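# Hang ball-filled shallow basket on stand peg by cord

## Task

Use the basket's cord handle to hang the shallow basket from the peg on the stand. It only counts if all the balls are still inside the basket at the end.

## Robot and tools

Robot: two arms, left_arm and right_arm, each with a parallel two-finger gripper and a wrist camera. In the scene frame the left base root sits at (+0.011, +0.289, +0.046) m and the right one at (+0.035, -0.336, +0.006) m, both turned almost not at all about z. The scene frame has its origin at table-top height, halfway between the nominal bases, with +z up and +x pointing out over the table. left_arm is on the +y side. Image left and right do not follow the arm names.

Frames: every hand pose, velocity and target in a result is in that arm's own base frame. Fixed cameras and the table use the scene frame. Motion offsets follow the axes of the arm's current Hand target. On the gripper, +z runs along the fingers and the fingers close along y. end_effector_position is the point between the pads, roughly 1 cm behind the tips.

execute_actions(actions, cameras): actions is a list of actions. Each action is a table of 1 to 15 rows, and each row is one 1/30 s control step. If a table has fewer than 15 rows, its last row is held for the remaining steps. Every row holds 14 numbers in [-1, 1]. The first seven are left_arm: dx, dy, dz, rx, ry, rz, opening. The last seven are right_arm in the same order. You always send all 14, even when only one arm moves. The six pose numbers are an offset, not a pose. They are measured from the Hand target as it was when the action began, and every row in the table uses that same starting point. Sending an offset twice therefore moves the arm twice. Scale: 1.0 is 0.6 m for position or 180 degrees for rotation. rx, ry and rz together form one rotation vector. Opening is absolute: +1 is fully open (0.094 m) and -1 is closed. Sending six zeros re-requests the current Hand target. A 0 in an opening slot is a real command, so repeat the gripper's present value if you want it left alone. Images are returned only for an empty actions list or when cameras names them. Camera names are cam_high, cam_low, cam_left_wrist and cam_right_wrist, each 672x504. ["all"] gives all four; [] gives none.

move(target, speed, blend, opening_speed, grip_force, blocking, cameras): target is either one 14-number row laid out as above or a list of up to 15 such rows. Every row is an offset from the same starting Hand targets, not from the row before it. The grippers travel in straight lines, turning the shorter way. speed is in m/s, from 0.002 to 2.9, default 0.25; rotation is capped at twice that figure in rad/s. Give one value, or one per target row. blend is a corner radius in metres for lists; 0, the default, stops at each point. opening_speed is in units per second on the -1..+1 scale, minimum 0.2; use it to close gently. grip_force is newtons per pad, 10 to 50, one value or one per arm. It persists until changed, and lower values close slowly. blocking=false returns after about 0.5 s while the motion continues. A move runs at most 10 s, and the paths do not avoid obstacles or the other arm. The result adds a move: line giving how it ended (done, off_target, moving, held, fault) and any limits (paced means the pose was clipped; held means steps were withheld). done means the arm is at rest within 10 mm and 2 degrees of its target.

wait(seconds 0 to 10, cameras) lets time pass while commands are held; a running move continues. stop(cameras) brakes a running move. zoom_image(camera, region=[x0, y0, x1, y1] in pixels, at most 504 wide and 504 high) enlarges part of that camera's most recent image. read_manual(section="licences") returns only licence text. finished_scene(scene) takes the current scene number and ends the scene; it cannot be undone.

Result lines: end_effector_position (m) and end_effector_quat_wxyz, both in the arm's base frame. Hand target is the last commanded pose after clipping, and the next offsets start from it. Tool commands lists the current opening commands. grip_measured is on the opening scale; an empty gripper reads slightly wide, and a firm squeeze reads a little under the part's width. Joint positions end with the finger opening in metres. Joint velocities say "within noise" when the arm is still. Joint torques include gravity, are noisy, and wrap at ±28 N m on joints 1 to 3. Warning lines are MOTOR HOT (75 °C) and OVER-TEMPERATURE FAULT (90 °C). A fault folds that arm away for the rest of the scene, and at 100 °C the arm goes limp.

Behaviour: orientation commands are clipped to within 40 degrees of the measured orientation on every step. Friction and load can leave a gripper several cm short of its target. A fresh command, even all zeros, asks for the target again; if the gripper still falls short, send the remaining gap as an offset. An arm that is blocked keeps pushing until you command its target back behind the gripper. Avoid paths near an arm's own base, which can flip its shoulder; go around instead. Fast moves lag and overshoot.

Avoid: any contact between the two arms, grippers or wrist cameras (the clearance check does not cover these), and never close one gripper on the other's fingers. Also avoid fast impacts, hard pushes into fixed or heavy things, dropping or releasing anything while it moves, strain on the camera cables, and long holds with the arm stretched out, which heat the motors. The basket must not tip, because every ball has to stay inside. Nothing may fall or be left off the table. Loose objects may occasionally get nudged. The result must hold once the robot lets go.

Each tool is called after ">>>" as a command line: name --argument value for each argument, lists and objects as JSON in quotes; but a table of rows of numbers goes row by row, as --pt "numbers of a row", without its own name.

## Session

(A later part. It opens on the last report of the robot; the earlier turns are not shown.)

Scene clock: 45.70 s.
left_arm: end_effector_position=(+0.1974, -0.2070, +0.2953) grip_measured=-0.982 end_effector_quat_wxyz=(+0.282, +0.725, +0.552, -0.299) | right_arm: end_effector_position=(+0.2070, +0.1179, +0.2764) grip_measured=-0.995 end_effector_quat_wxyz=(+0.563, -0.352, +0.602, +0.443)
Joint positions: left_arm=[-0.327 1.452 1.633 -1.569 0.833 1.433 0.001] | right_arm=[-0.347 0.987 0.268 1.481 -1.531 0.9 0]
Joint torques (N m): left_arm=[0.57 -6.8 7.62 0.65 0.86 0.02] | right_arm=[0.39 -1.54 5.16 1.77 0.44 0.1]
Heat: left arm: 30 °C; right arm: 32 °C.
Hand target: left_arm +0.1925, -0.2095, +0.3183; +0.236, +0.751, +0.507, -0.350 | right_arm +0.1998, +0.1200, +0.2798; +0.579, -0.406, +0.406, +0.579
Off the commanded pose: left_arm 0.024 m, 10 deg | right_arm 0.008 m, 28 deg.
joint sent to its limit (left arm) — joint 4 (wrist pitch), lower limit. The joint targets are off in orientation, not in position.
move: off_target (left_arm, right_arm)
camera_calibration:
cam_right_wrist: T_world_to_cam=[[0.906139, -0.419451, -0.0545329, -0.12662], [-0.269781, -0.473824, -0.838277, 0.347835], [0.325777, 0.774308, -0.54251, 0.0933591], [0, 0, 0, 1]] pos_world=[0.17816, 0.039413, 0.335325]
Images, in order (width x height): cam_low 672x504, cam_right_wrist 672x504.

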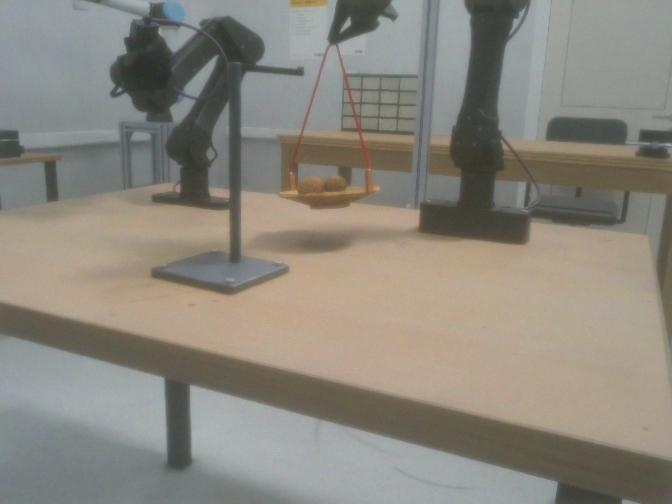

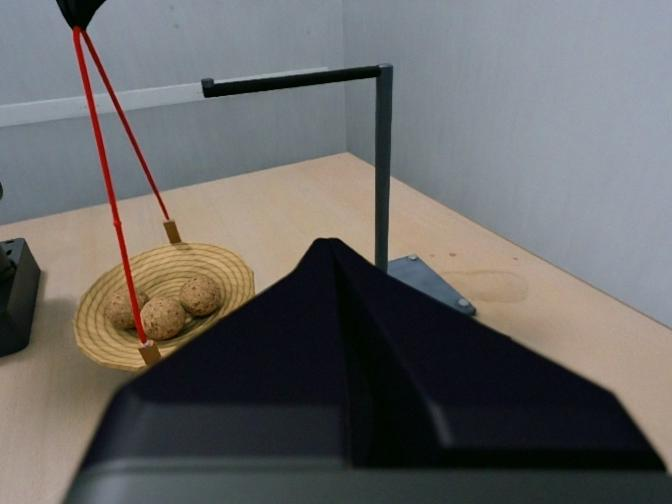

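>>> move --target '[-0.041,-0.002,0.018,0,0,0,-1,0,0,0,0,0,0,-1]' --speed 0.05 --cameras '["cam_low","cam_right_wrist","cam_high"]'

>>> zoom_image --camera "cam_high" --region '[280, 170, 500, 330]'

>>> zoom_image --camera "cam_low" --region '[220, 0, 420, 220]'

Scene clock: 48.57 s.
left_arm: end_effector_position=(+0.1852, -0.2255, +0.3149) grip_measured=-0.982 end_effector_quat_wxyz=(+0.282, +0.729, +0.542, -0.308) | right_arm: end_effector_position=(+0.2069, +0.1179, +0.2763) grip_measured=-0.995 end_effector_quat_wxyz=(+0.563, -0.352, +0.602, +0.443)
Joint positions: left_arm=[-0.412 1.458 1.711 -1.572 0.833 1.338 0.001] | right_arm=[-0.347 0.987 0.268 1.481 -1.532 0.9 0]
Joint torques (N m): left_arm=[-0.4 -4.29 7.56 0.8 0.82 0.02] | right_arm=[0.4 -1.55 5.16 1.77 0.43 0.09]
Heat: left arm: 30 °C; right arm: 31 °C.
Hand target: left_arm +0.1823, -0.2314, +0.3303; +0.236, +0.752, +0.507, -0.350 | right_arm +0.1998, +0.1200, +0.2797; +0.579, -0.406, +0.406, +0.579
Off the commanded pose: left_arm 0.017 m, 9 deg | right_arm 0.008 m, 28 deg.
joint sent to its limit (left arm) — joint 4 (wrist pitch), lower limit. The joint targets are off in orientation, not in position.
move: off_target (left_arm, right_arm)
camera_calibration:
cam_right_wrist: T_world_to_cam=[[0.90628, -0.419149, -0.0544955, -0.12667], [-0.26967, -0.474106, -0.838154, 0.347785], [0.325475, 0.774298, -0.542705, 0.0934785], [0, 0, 0, 1]] pos_world=[0.178161, 0.0394131, 0.335326]
Images, in order (width x height): cam_high 672x504, cam_low 672x504, cam_right_wrist 672x504.

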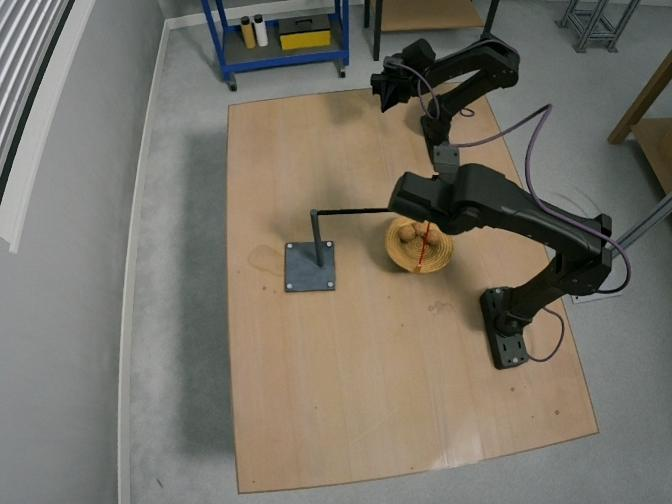

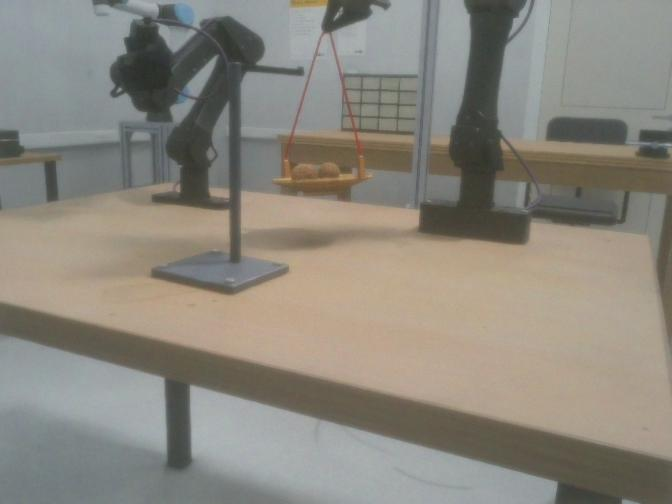

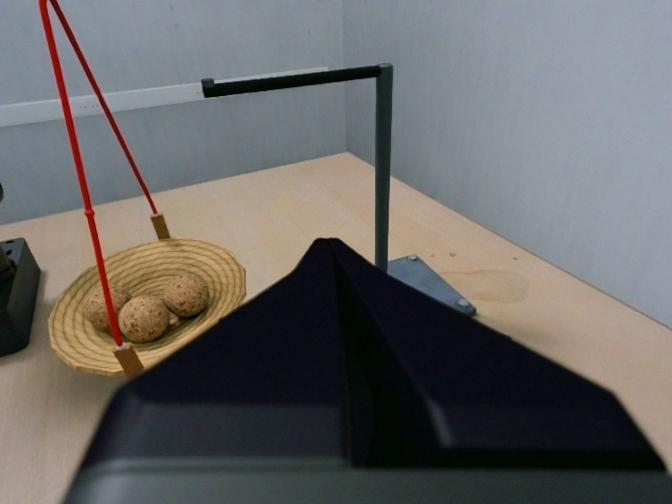

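Scaled by 2.291 from the camera's 672x504 image, which has a finer 960x720 frame.

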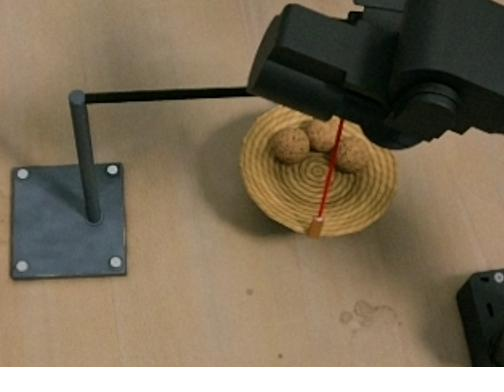

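Scaled by 2.291 from the camera's 672x504 image, which has a finer 960x720 frame.

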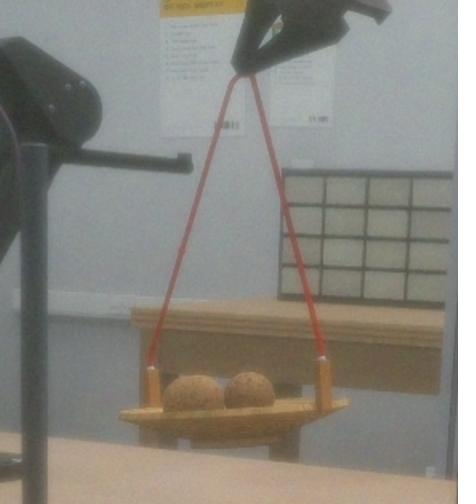

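>>> move --target '[0.028,0.107,-0.0375,0,0,0,-1,0,0,0,0,0,0,-1]' --speed 0.06 --cameras '["cam_low","cam_right_wrist"]'

>>> zoom_image --camera "cam_low" --region '[220, 0, 420, 220]'

Scene clock: 50.50 s.
left_arm: end_effector_position=(+0.2520, -0.2249, +0.3155) grip_measured=-0.982 end_effector_quat_wxyz=(+0.304, +0.715, +0.554, -0.297) | right_arm: end_effector_position=(+0.2069, +0.1179, +0.2763) grip_measured=-0.995 end_effector_quat_wxyz=(+0.563, -0.352, +0.602, +0.443)
Joint positions: left_arm=[-0.318 1.654 1.897 -1.575 0.854 1.397 0.001] | right_arm=[-0.347 0.987 0.268 1.481 -1.532 0.9 0]
Joint torques (N m): left_arm=[0.51 -6.23 7.68 0.8 0.86 0.12] | right_arm=[0.39 -1.54 5.16 1.77 0.43 0.09]
Heat: left arm: 30 °C; right arm: 31 °C.
Hand target: left_arm +0.2523, -0.2295, +0.3319; +0.236, +0.752, +0.507, -0.350 | right_arm +0.1998, +0.1200, +0.2797; +0.579, -0.406, +0.406, +0.579
Off the commanded pose: left_arm 0.017 m, 12 deg | right_arm 0.008 m, 28 deg.
joint sent to its limit (left arm) — joint 4 (wrist pitch), lower limit. The joint targets are off in orientation, not in position.
move: off_target (left_arm, right_arm)
camera_calibration:
cam_right_wrist: T_world_to_cam=[[0.90628, -0.419149, -0.0544955, -0.12667], [-0.26967, -0.474106, -0.838154, 0.347785], [0.325475, 0.774298, -0.542705, 0.0934785], [0, 0, 0, 1]] pos_world=[0.178161, 0.0394131, 0.335326]
Images, in order (width x height): cam_low 672x504, cam_right_wrist 672x504.

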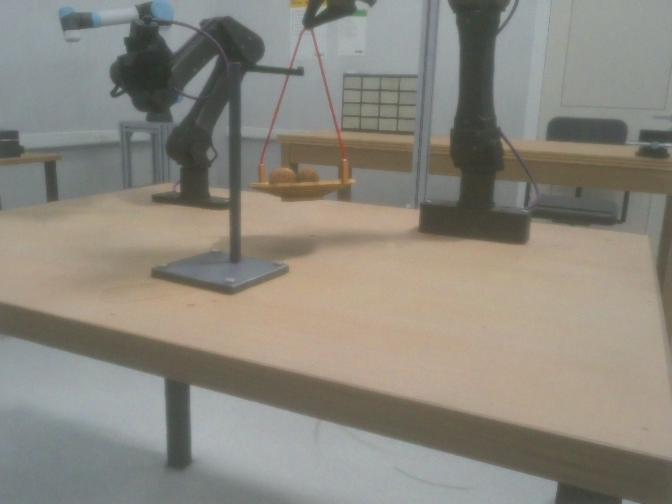

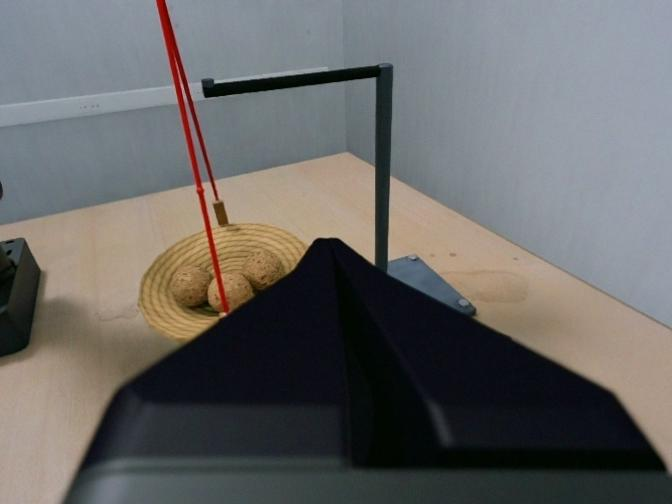

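Scaled by 2.291 from the camera's 672x504 image, which has a finer 960x720 frame.

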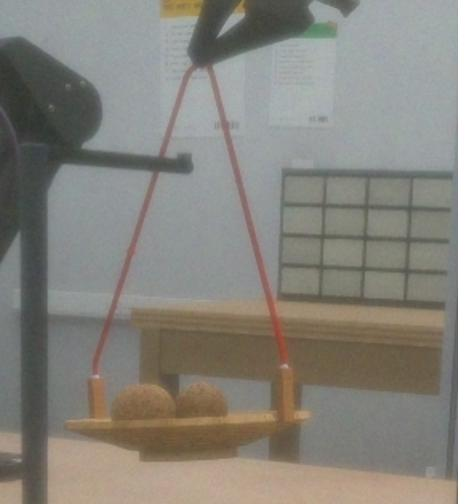

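>>> move --pt "0.012 -0.0075 -0.0142 0 0 0 -1 0 0 0 0 0 0 -1" --pt "0.038 0.12 -0.0455 0 0 0 -1 0 0 0 0 0 0 -1" --speed 0.05 --cameras '["cam_low","cam_right_wrist","cam_high"]'

>>> zoom_image --camera "cam_low" --region '[200, 0, 400, 220]'

>>> zoom_image --camera "cam_right_wrist" --region '[130, 0, 430, 260]'

Scene clock: 56.17 s.
left_arm: end_effector_position=(+0.3317, -0.2194, +0.3170) grip_measured=-0.982 end_effector_quat_wxyz=(+0.343, +0.701, +0.560, -0.278) | right_arm: end_effector_position=(+0.2069, +0.1179, +0.2763) grip_measured=-0.995 end_effector_quat_wxyz=(+0.563, -0.352, +0.602, +0.443)
Joint positions: left_arm=[-0.229 1.894 2.176 -1.576 0.883 1.434 0.001] | right_arm=[-0.347 0.987 0.268 1.481 -1.532 0.9 0]
Joint torques (N m): left_arm=[0.51 -8.24 7.47 0.87 0.89 0.04] | right_arm=[0.39 -1.54 5.18 1.76 0.43 0.09]
Heat: left arm: 30 °C; right arm: 31 °C.
Hand target: left_arm +0.3325, -0.2235, +0.3320; +0.236, +0.752, +0.507, -0.350 | right_arm +0.1998, +0.1200, +0.2797; +0.579, -0.406, +0.406, +0.579
Off the commanded pose: left_arm 0.016 m, 17 deg | right_arm 0.008 m, 28 deg.
joint sent to its limit (left arm) — joint 4 (wrist pitch), lower limit. The joint targets are off in orientation, not in position.
move: off_target (left_arm, right_arm)
camera_calibration:
cam_right_wrist: T_world_to_cam=[[0.90628, -0.419149, -0.0544955, -0.12667], [-0.26967, -0.474106, -0.838154, 0.347785], [0.325475, 0.774298, -0.542705, 0.0934785], [0, 0, 0, 1]] pos_world=[0.178161, 0.0394131, 0.335326]
Images, in order (width x height): cam_high 672x504, cam_low 672x504, cam_right_wrist 672x504.

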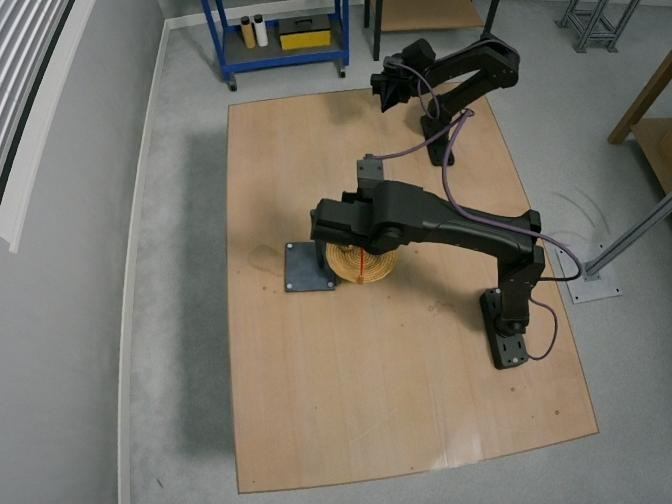

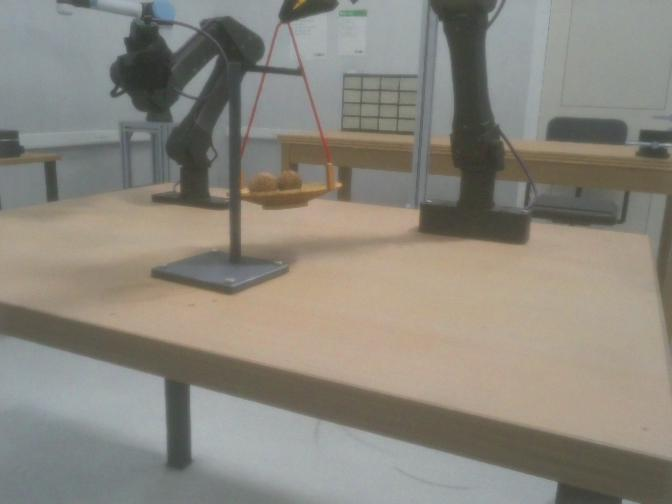

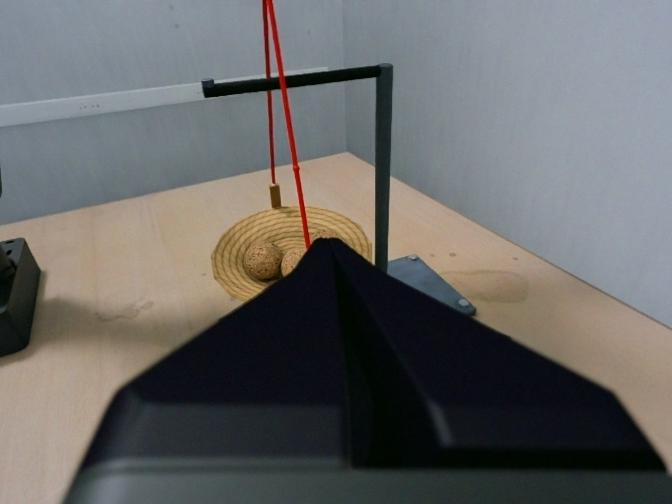

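Scaled by 2.291 from the camera's 672x504 image, which has a finer 960x720 frame.

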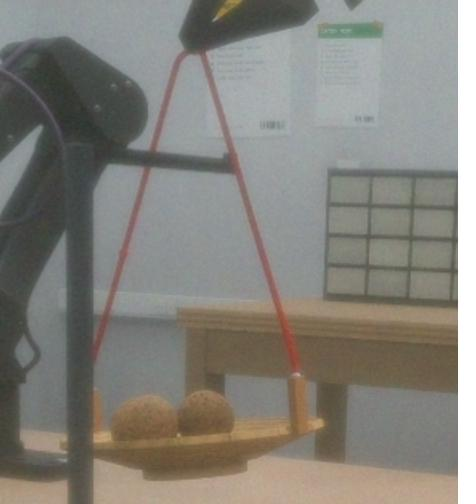

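Scaled by 1.680 from the camera's 672x504 image, which has a finer 960x720 frame.

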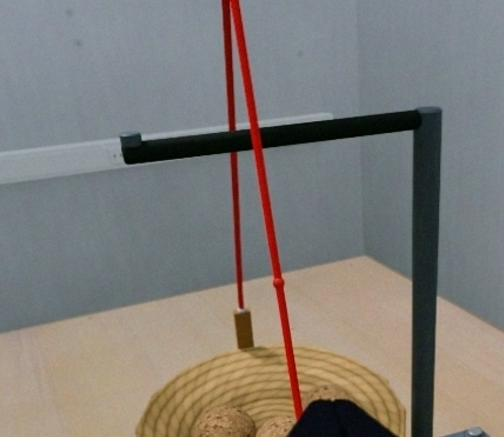

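>>> move --pt "-0.018 0.0113 0.0213 0 0 0 -1 0 0 0 0 0 0 -1" --pt "0.0205 0.0113 0.0536 0 0 0 -1 0 0 0 0 0 0 -1" --speed 0.04 --cameras '["cam_low","cam_right_wrist"]'

>>> zoom_image --camera "cam_low" --region '[200, 0, 400, 220]'

>>> zoom_image --camera "cam_right_wrist" --region '[130, 0, 430, 260]'

Scene clock: 64.40 s.
left_arm: end_effector_position=(+0.3356, -0.2360, +0.3020) grip_measured=-0.982 end_effector_quat_wxyz=(+0.326, +0.716, +0.546, -0.288) | right_arm: end_effector_position=(+0.2069, +0.1179, +0.2763) grip_measured=-0.995 end_effector_quat_wxyz=(+0.563, -0.352, +0.602, +0.443)
Joint positions: left_arm=[-0.271 1.956 2.206 -1.576 0.876 1.453 0.001] | right_arm=[-0.347 0.987 0.268 1.481 -1.532 0.9 0]
Joint torques (N m): left_arm=[-0.46 -8.72 4.14 0.82 0.76 0.14] | right_arm=[0.39 -1.52 5.16 1.78 0.43 0.09]
Heat: left arm: 30 °C; right arm: 31 °C.
Hand target: left_arm +0.3324, -0.2415, +0.3019; +0.236, +0.752, +0.507, -0.350 | right_arm +0.1998, +0.1200, +0.2797; +0.579, -0.406, +0.406, +0.579
Off the commanded pose: left_arm 0.006 m, 14 deg | right_arm 0.008 m, 28 deg.
joint sent to its limit (left arm) — joint 4 (wrist pitch), lower limit. The joint targets are off in orientation, not in position.
move: off_target (left_arm, right_arm)
camera_calibration:
cam_right_wrist: T_world_to_cam=[[0.90628, -0.419149, -0.0544955, -0.12667], [-0.26967, -0.474106, -0.838154, 0.347785], [0.325475, 0.774298, -0.542705, 0.0934785], [0, 0, 0, 1]] pos_world=[0.178161, 0.0394131, 0.335326]
Images, in order (width x height): cam_low 672x504, cam_right_wrist 672x504.

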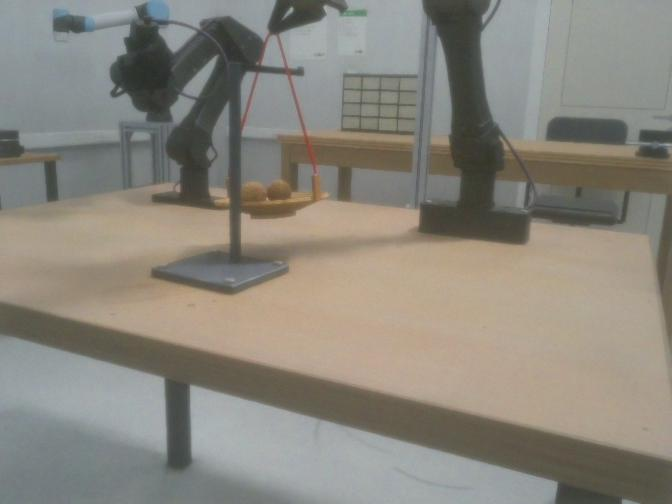

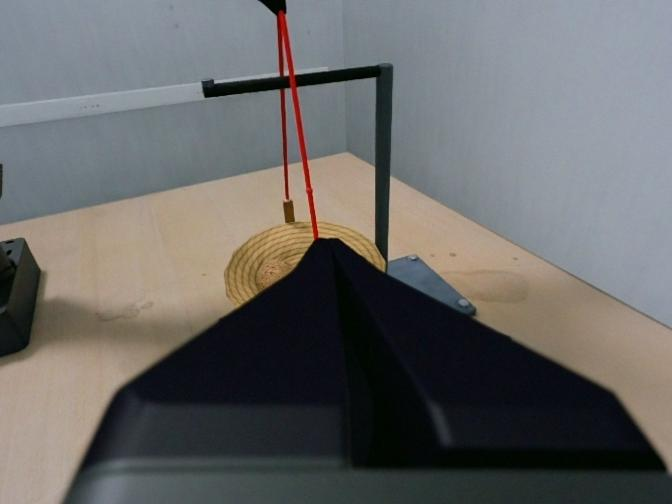

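Scaled by 2.291 from the camera's 672x504 image, which has a finer 960x720 frame.

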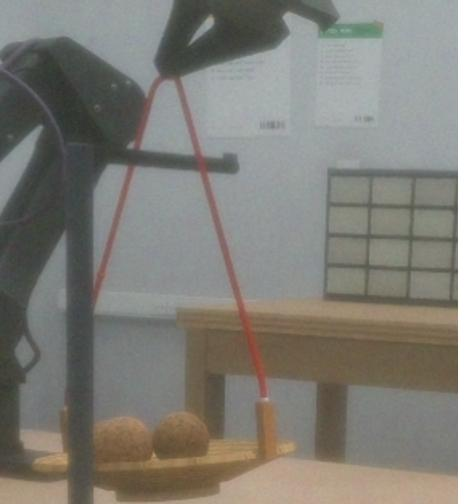

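Scaled by 1.680 from the camera's 672x504 image, which has a finer 960x720 frame.

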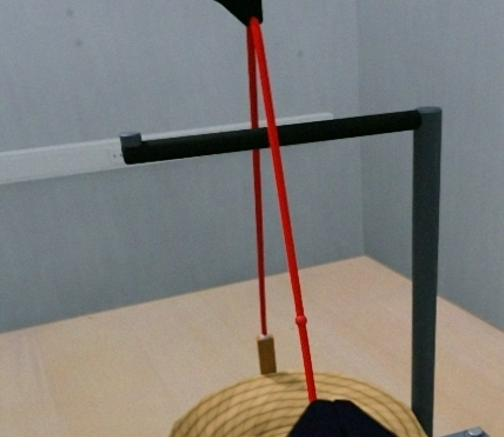

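>>> move --target '[0,-0.051,0.039,0,0,0,-1,0,0,0,0,0,0,-1]' --speed 0.04 --cameras '["cam_low","cam_right_wrist"]'

>>> zoom_image --camera "cam_low" --region '[200, 0, 400, 220]'

>>> zoom_image --camera "cam_right_wrist" --region '[130, 0, 430, 260]'

Scene clock: 67.73 s.
left_arm: end_effector_position=(+0.3085, -0.2433, +0.2702) grip_measured=-0.982 end_effector_quat_wxyz=(+0.274, +0.728, +0.545, -0.313) | right_arm: end_effector_position=(+0.2069, +0.1179, +0.2763) grip_measured=-0.995 end_effector_quat_wxyz=(+0.563, -0.352, +0.602, +0.443)
Joint positions: left_arm=[-0.318 1.921 2.051 -1.576 0.851 1.482 0.001] | right_arm=[-0.347 0.987 0.268 1.481 -1.532 0.9 0]
Joint torques (N m): left_arm=[-0.57 -12.51 4.18 0.61 0.77 0.13] | right_arm=[0.4 -1.54 5.16 1.76 0.43 0.09]
Heat: left arm: 30 °C; right arm: 31 °C.
Hand target: left_arm +0.2974, -0.2466, +0.2868; +0.236, +0.752, +0.507, -0.350 | right_arm +0.1998, +0.1200, +0.2797; +0.579, -0.406, +0.406, +0.579
Off the commanded pose: left_arm 0.020 m, 8 deg | right_arm 0.008 m, 28 deg.
joint sent to its limit (left arm) — joint 4 (wrist pitch), lower limit. The joint targets are off in orientation, not in position.
move: off_target (left_arm, right_arm)
camera_calibration:
cam_right_wrist: T_world_to_cam=[[0.90628, -0.419149, -0.0544955, -0.12667], [-0.26967, -0.474106, -0.838154, 0.347785], [0.325475, 0.774298, -0.542705, 0.0934785], [0, 0, 0, 1]] pos_world=[0.178161, 0.0394131, 0.335326]
Images, in order (width x height): cam_low 672x504, cam_right_wrist 672x504.

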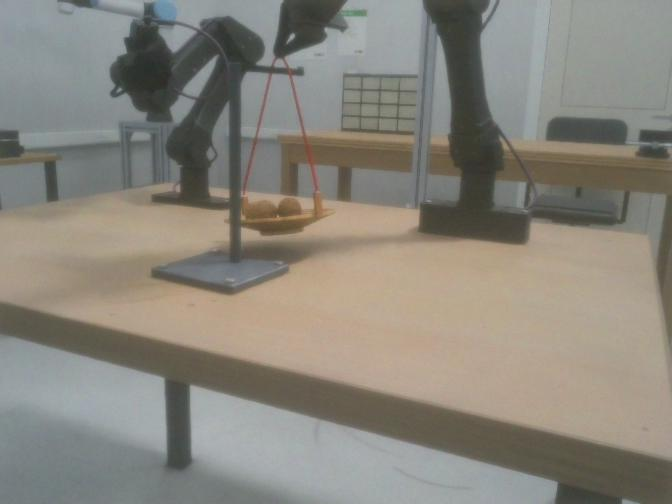

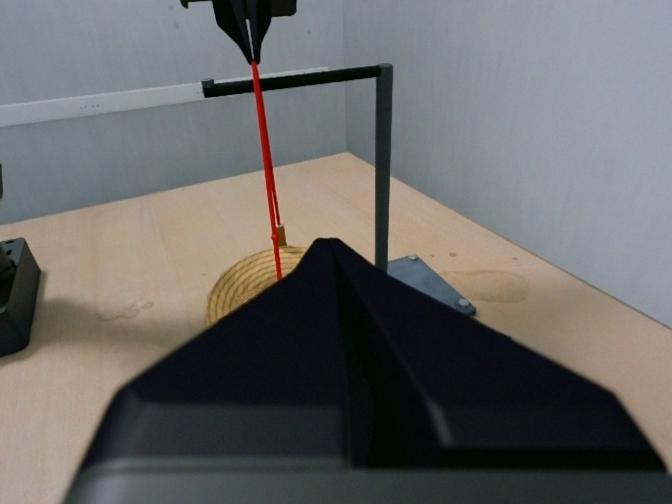

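Scaled by 2.291 from the camera's 672x504 image, which has a finer 960x720 frame.

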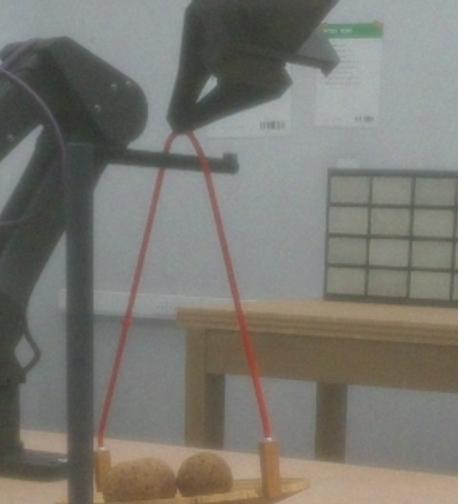

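Scaled by 1.680 from the camera's 672x504 image, which has a finer 960x720 frame.

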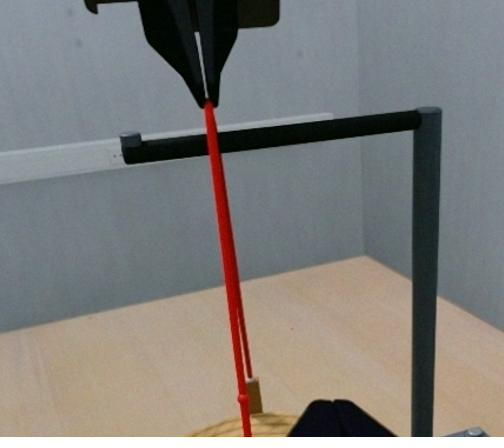

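>>> move --target '[0.0153,0,0.0129,0,0,0,-1,0,0,0,0,0,0,-1]' --speed 0.02 --cameras '["cam_low","cam_right_wrist"]'

>>> zoom_image --camera "cam_low" --region '[230, 30, 350, 130]'

>>> zoom_image --camera "cam_right_wrist" --region '[180, 20, 330, 140]'

Scene clock: 71.67 s.
left_arm: end_effector_position=(+0.3063, -0.2424, +0.2638) grip_measured=-0.982 end_effector_quat_wxyz=(+0.269, +0.733, +0.539, -0.315) | right_arm: end_effector_position=(+0.2069, +0.1179, +0.2763) grip_measured=-0.995 end_effector_quat_wxyz=(+0.563, -0.352, +0.602, +0.443)
Joint positions: left_arm=[-0.318 1.921 2.027 -1.576 0.85 1.51 0.001] | right_arm=[-0.347 0.987 0.268 1.481 -1.532 0.9 0]
Joint torques (N m): left_arm=[-0.68 -11.29 4.12 0.57 0.73 0.12] | right_arm=[0.39 -1.54 5.18 1.77 0.43 0.09]
Heat: left arm: 29 °C; right arm: 31 °C.
Hand target: left_arm +0.2974, -0.2466, +0.2748; +0.236, +0.752, +0.507, -0.350 | right_arm +0.1998, +0.1200, +0.2797; +0.579, -0.406, +0.406, +0.579
Off the commanded pose: left_arm 0.015 m, 7 deg | right_arm 0.008 m, 28 deg.
joint sent to its limit (left arm) — joint 4 (wrist pitch), lower limit. The joint targets are off in orientation, not in position.
move: off_target (left_arm, right_arm)
camera_calibration:
cam_right_wrist: T_world_to_cam=[[0.90628, -0.419149, -0.0544955, -0.12667], [-0.26967, -0.474106, -0.838154, 0.347785], [0.325475, 0.774298, -0.542705, 0.0934785], [0, 0, 0, 1]] pos_world=[0.178161, 0.0394131, 0.335326]
Images, in order (width x height): cam_low 672x504, cam_right_wrist 672x504.

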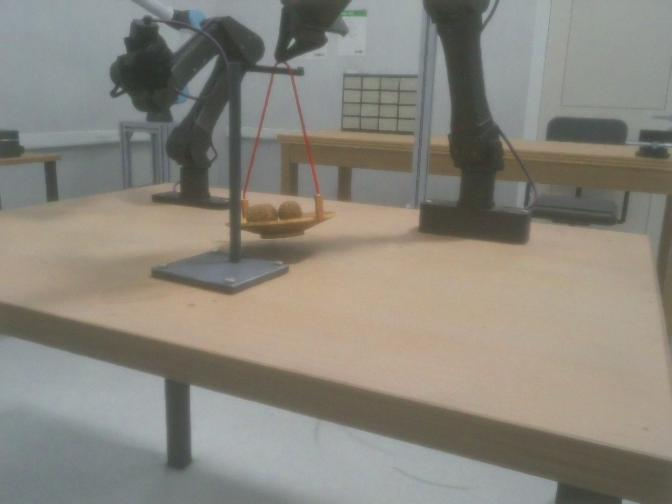

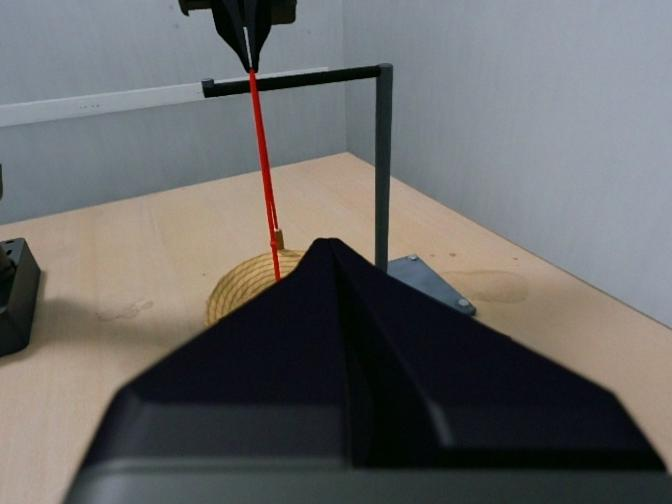

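Scaled by 4.200 from the camera's 672x504 image, which has a finer 960x720 frame.

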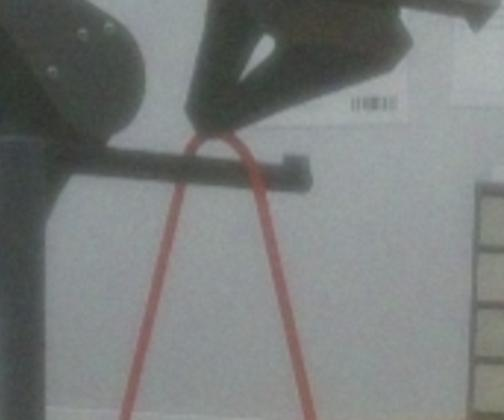

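Scaled by 3.360 from the camera's 672x504 image, which has a finer 960x720 frame.

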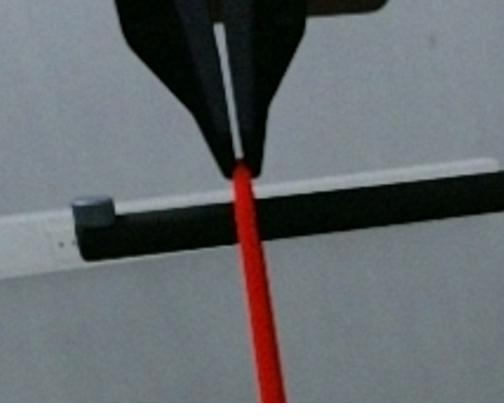

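>>> move --target '[0.0128,0,0.0107,0,0,0,-1,0,0,0,0,0,0,-1]' --speed 0.02 --cameras '["cam_low","cam_right_wrist"]'

>>> zoom_image --camera "cam_low" --region '[230, 30, 350, 130]'

>>> zoom_image --camera "cam_right_wrist" --region '[180, 20, 330, 140]'

Scene clock: 74.90 s.
left_arm: end_effector_position=(+0.3043, -0.2418, +0.2587) grip_measured=-0.982 end_effector_quat_wxyz=(+0.265, +0.739, +0.533, -0.316) | right_arm: end_effector_position=(+0.2069, +0.1179, +0.2763) grip_measured=-0.995 end_effector_quat_wxyz=(+0.563, -0.352, +0.602, +0.443)
Joint positions: left_arm=[-0.319 1.921 2.008 -1.576 0.847 1.535 0.001] | right_arm=[-0.347 0.987 0.268 1.481 -1.532 0.9 0]
Joint torques (N m): left_arm=[-0.65 -10.15 4.11 0.54 0.72 0.14] | right_arm=[0.4 -1.54 5.18 1.77 0.43 0.09]
Heat: left arm: 29 °C; right arm: 31 °C.
Hand target: left_arm +0.2974, -0.2465, +0.2649; +0.236, +0.752, +0.507, -0.350 | right_arm +0.1998, +0.1200, +0.2797; +0.579, -0.406, +0.406, +0.579
Off the commanded pose: left_arm 0.010 m, 6 deg | right_arm 0.008 m, 28 deg.
joint sent to its limit (left arm) — joint 4 (wrist pitch), lower limit. The joint targets are off in orientation, not in position.
move: off_target (left_arm, right_arm)
camera_calibration:
cam_right_wrist: T_world_to_cam=[[0.90628, -0.419149, -0.0544955, -0.12667], [-0.26967, -0.474106, -0.838154, 0.347785], [0.325475, 0.774298, -0.542705, 0.0934785], [0, 0, 0, 1]] pos_world=[0.178161, 0.0394131, 0.335326]
Images, in order (width x height): cam_low 672x504, cam_right_wrist 672x504.

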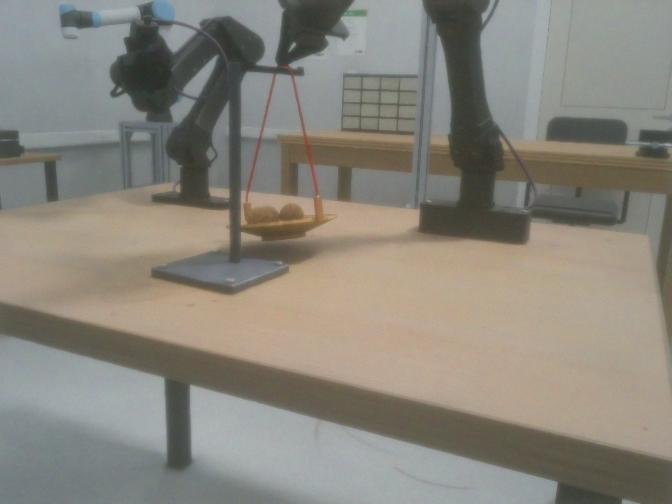

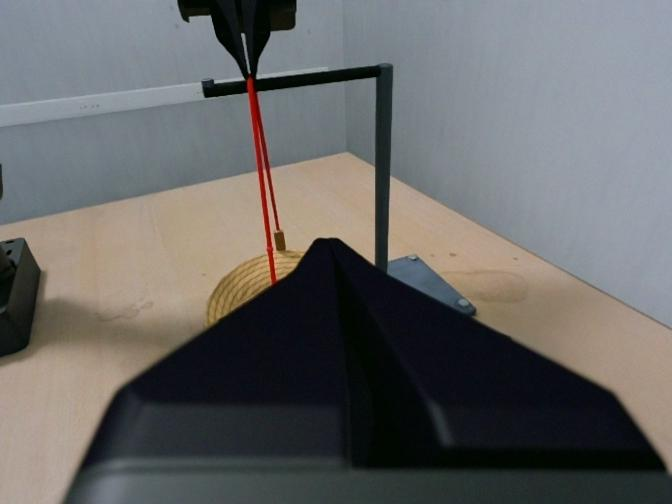

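Scaled by 4.200 from the camera's 672x504 image, which has a finer 960x720 frame.

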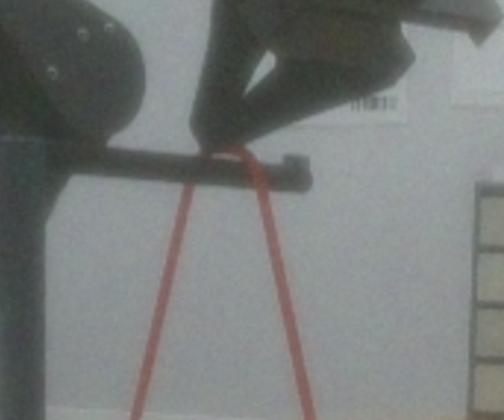

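Scaled by 3.360 from the camera's 672x504 image, which has a finer 960x720 frame.

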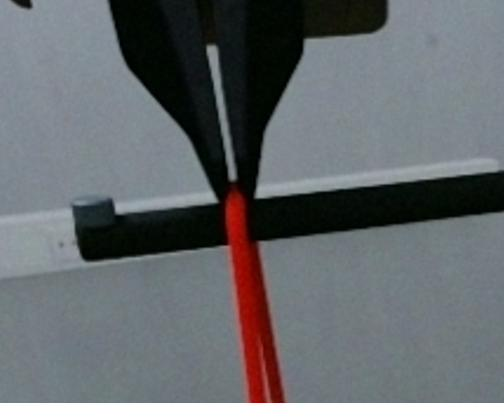

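>>> move --target '[0,0,0,0,0,0,-0.6,0,0,0,0,0,0,-1]' --opening_speed 0.25 --cameras '["cam_low","cam_right_wrist"]'

>>> zoom_image --camera "cam_right_wrist" --region '[180, 20, 330, 140]'

Scene clock: 76.80 s.
left_arm: end_effector_position=(+0.3033, -0.2433, +0.2593) grip_measured=-0.603 end_effector_quat_wxyz=(+0.266, +0.739, +0.531, -0.318) | right_arm: end_effector_position=(+0.2069, +0.1179, +0.2763) grip_measured=-0.995 end_effector_quat_wxyz=(+0.563, -0.352, +0.602, +0.443)
Joint positions: left_arm=[-0.322 1.921 2.008 -1.576 0.852 1.535 0.019] | right_arm=[-0.347 0.987 0.268 1.481 -1.532 0.9 0]
Joint torques (N m): left_arm=[-0.38 -10.14 4.07 0.53 0.68 0.12] | right_arm=[0.39 -1.54 5.16 1.77 0.43 0.09]
Heat: left arm: 29 °C; right arm: 31 °C.
Hand target: left_arm +0.2974, -0.2466, +0.2649; +0.236, +0.752, +0.507, -0.350 | right_arm +0.1998, +0.1200, +0.2797; +0.579, -0.406, +0.406, +0.579
Off the commanded pose: left_arm 0.009 m, 6 deg | right_arm 0.008 m, 28 deg.
joint sent to its limit (left arm) — joint 4 (wrist pitch), lower limit. The joint targets are off in orientation, not in position.
move: off_target (left_arm, right_arm)
camera_calibration:
cam_right_wrist: T_world_to_cam=[[0.90628, -0.419149, -0.0544955, -0.12667], [-0.26967, -0.474106, -0.838154, 0.347785], [0.325475, 0.774298, -0.542705, 0.0934785], [0, 0, 0, 1]] pos_world=[0.178161, 0.0394131, 0.335326]
Images, in order (width x height): cam_low 672x504, cam_right_wrist 672x504.

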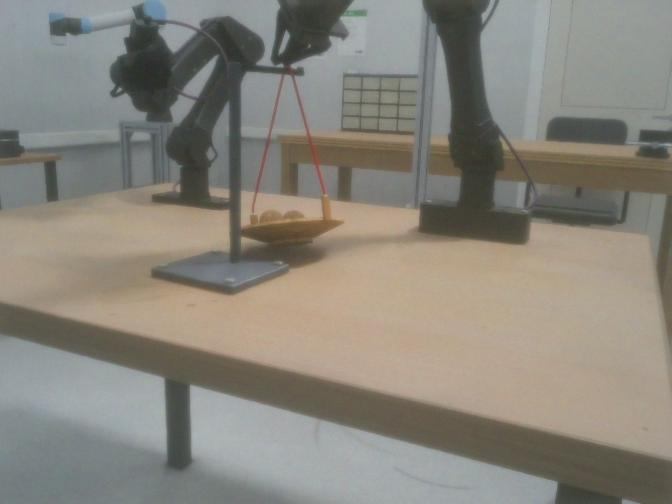

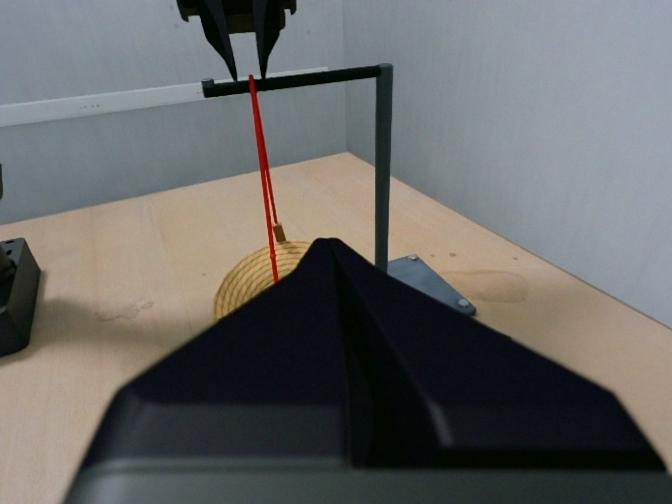

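Scaled by 3.360 from the camera's 672x504 image, which has a finer 960x720 frame.

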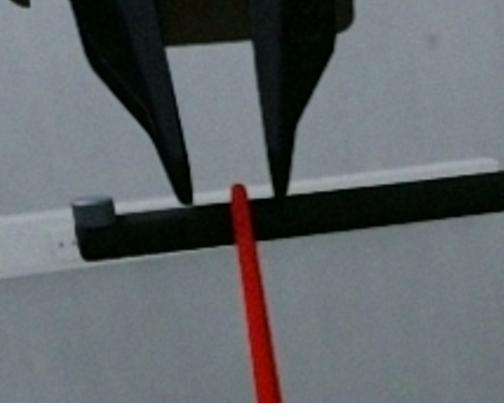

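>>> move --target '[-0.08,0,-0.12,0,0,0,-0.6,0,0,0,0,0,0,-1]' --speed 0.1 --cameras '["cam_low","cam_right_wrist","cam_high"]'

>>> zoom_image --camera "cam_low" --region '[200, 40, 400, 260]'

Scene clock: 78.40 s.
left_arm: end_effector_position=(+0.3109, -0.2235, +0.3292) grip_measured=-0.603 end_effector_quat_wxyz=(+0.346, +0.695, +0.559, -0.293) | right_arm: end_effector_position=(+0.2069, +0.1179, +0.2763) grip_measured=-0.995 end_effector_quat_wxyz=(+0.563, -0.352, +0.602, +0.443)
Joint positions: left_arm=[-0.246 1.828 2.125 -1.576 0.907 1.397 0.019] | right_arm=[-0.347 0.987 0.268 1.481 -1.532 0.9 0]
Joint torques (N m): left_arm=[0.43 -9.76 6.74 0.9 0.69 0.01] | right_arm=[0.39 -1.54 5.16 1.77 0.43 0.1]
Heat: left arm: 29 °C; right arm: 31 °C.
Hand target: left_arm +0.3065, -0.2242, +0.3479; +0.236, +0.752, +0.507, -0.350 | right_arm +0.1998, +0.1200, +0.2797; +0.579, -0.406, +0.406, +0.579
Off the commanded pose: left_arm 0.019 m, 17 deg | right_arm 0.008 m, 28 deg.
joint sent to its limit (left arm) — joint 4 (wrist pitch), lower limit. The joint targets are off in orientation, not in position.
move: off_target (left_arm, right_arm)
camera_calibration:
cam_right_wrist: T_world_to_cam=[[0.90628, -0.419149, -0.0544955, -0.12667], [-0.26967, -0.474106, -0.838154, 0.347785], [0.325475, 0.774298, -0.542705, 0.0934785], [0, 0, 0, 1]] pos_world=[0.178161, 0.0394131, 0.335326]
Images, in order (width x height): cam_high 672x504, cam_low 672x504, cam_right_wrist 672x504.

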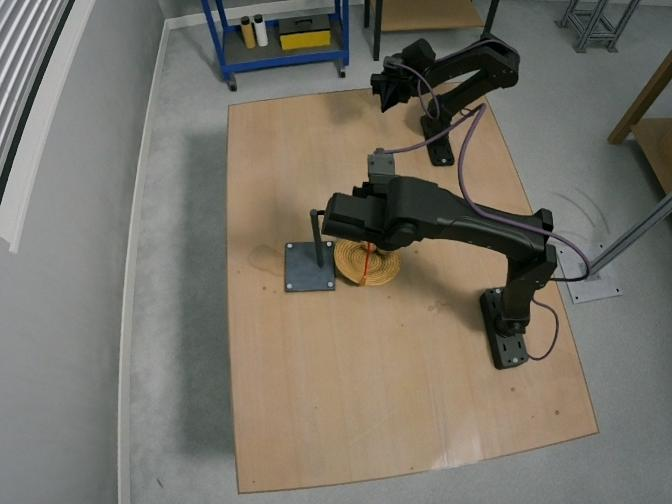

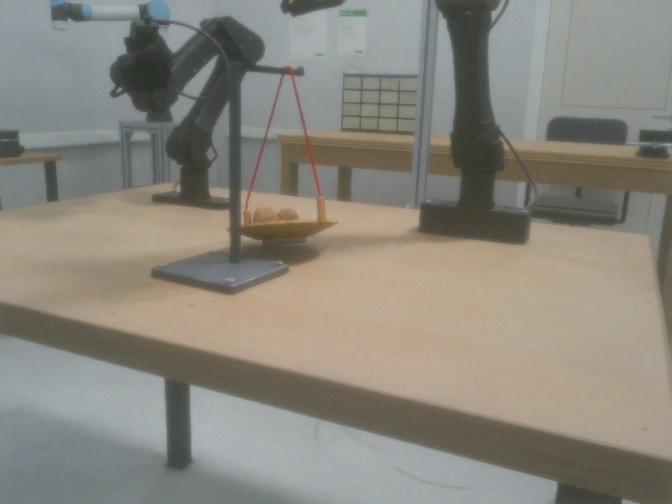

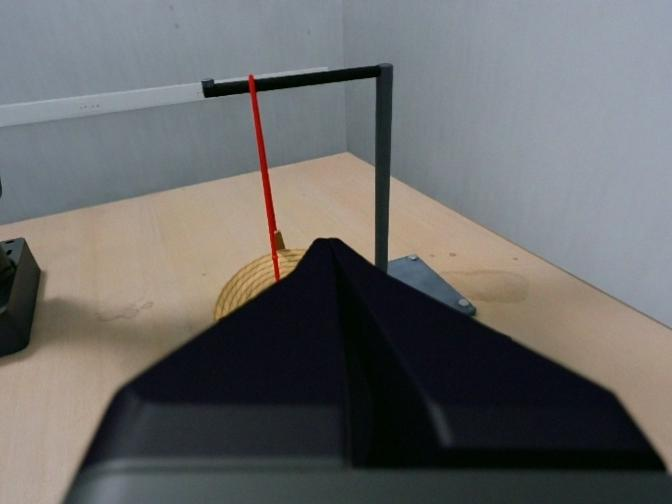

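Scaled by 2.291 from the camera's 672x504 image, which has a finer 960x720 frame.

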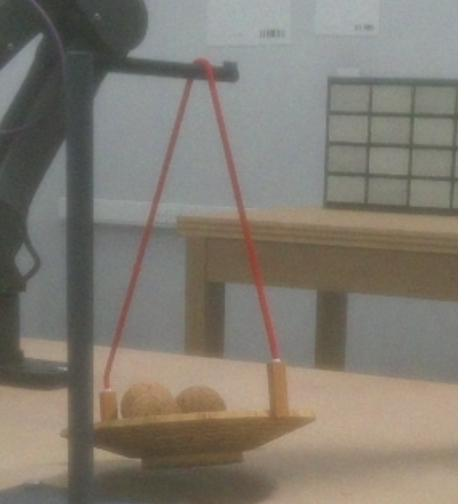

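Hanging stably. Wait briefly and check.

>>> wait --seconds 2 --cameras '["cam_low"]'

>>> finished_scene --scene 2

Scene clock: 80.50 s.
left_arm: end_effector_position=(+0.3109, -0.2235, +0.3293) grip_measured=-0.603 end_effector_quat_wxyz=(+0.346, +0.694, +0.559, -0.293) | right_arm: end_effector_position=(+0.2069, +0.1179, +0.2763) grip_measured=-0.995 end_effector_quat_wxyz=(+0.563, -0.352, +0.602, +0.443)
Joint positions: left_arm=[-0.246 1.828 2.125 -1.576 0.908 1.397 0.019] | right_arm=[-0.347 0.987 0.268 1.481 -1.532 0.9 0]
Joint torques (N m): left_arm=[0.39 -9.77 6.69 0.9 0.68 0] | right_arm=[0.42 -1.54 5.19 1.77 0.43 0.09]
Heat: left arm: 29 °C; right arm: 31 °C.
Hand target: left_arm +0.3065, -0.2242, +0.3479; +0.236, +0.752, +0.507, -0.350 | right_arm +0.1998, +0.1200, +0.2797; +0.579, -0.406, +0.406, +0.579
Tool commands: left_gripper/opening=-0.6 right_gripper/opening=-1.0
Off the commanded pose: left_arm 0.019 m, 17 deg | right_arm 0.008 m, 28 deg.
wait: 2.00 s; at rest by 0.07 s
Images, in order (width x height): cam_low 672x504.

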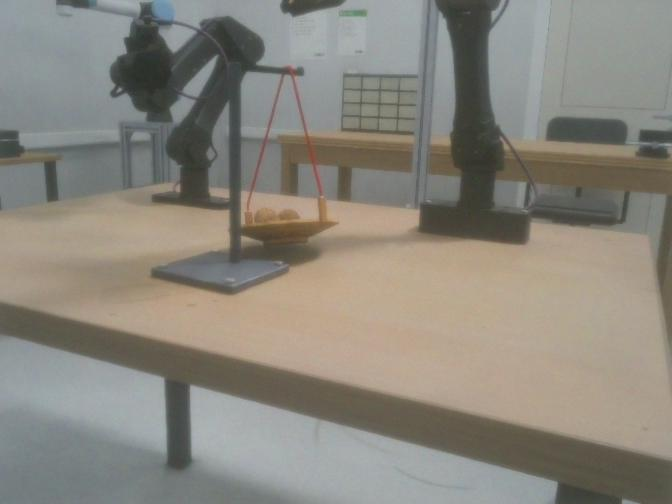

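The scene is finished: the task was done.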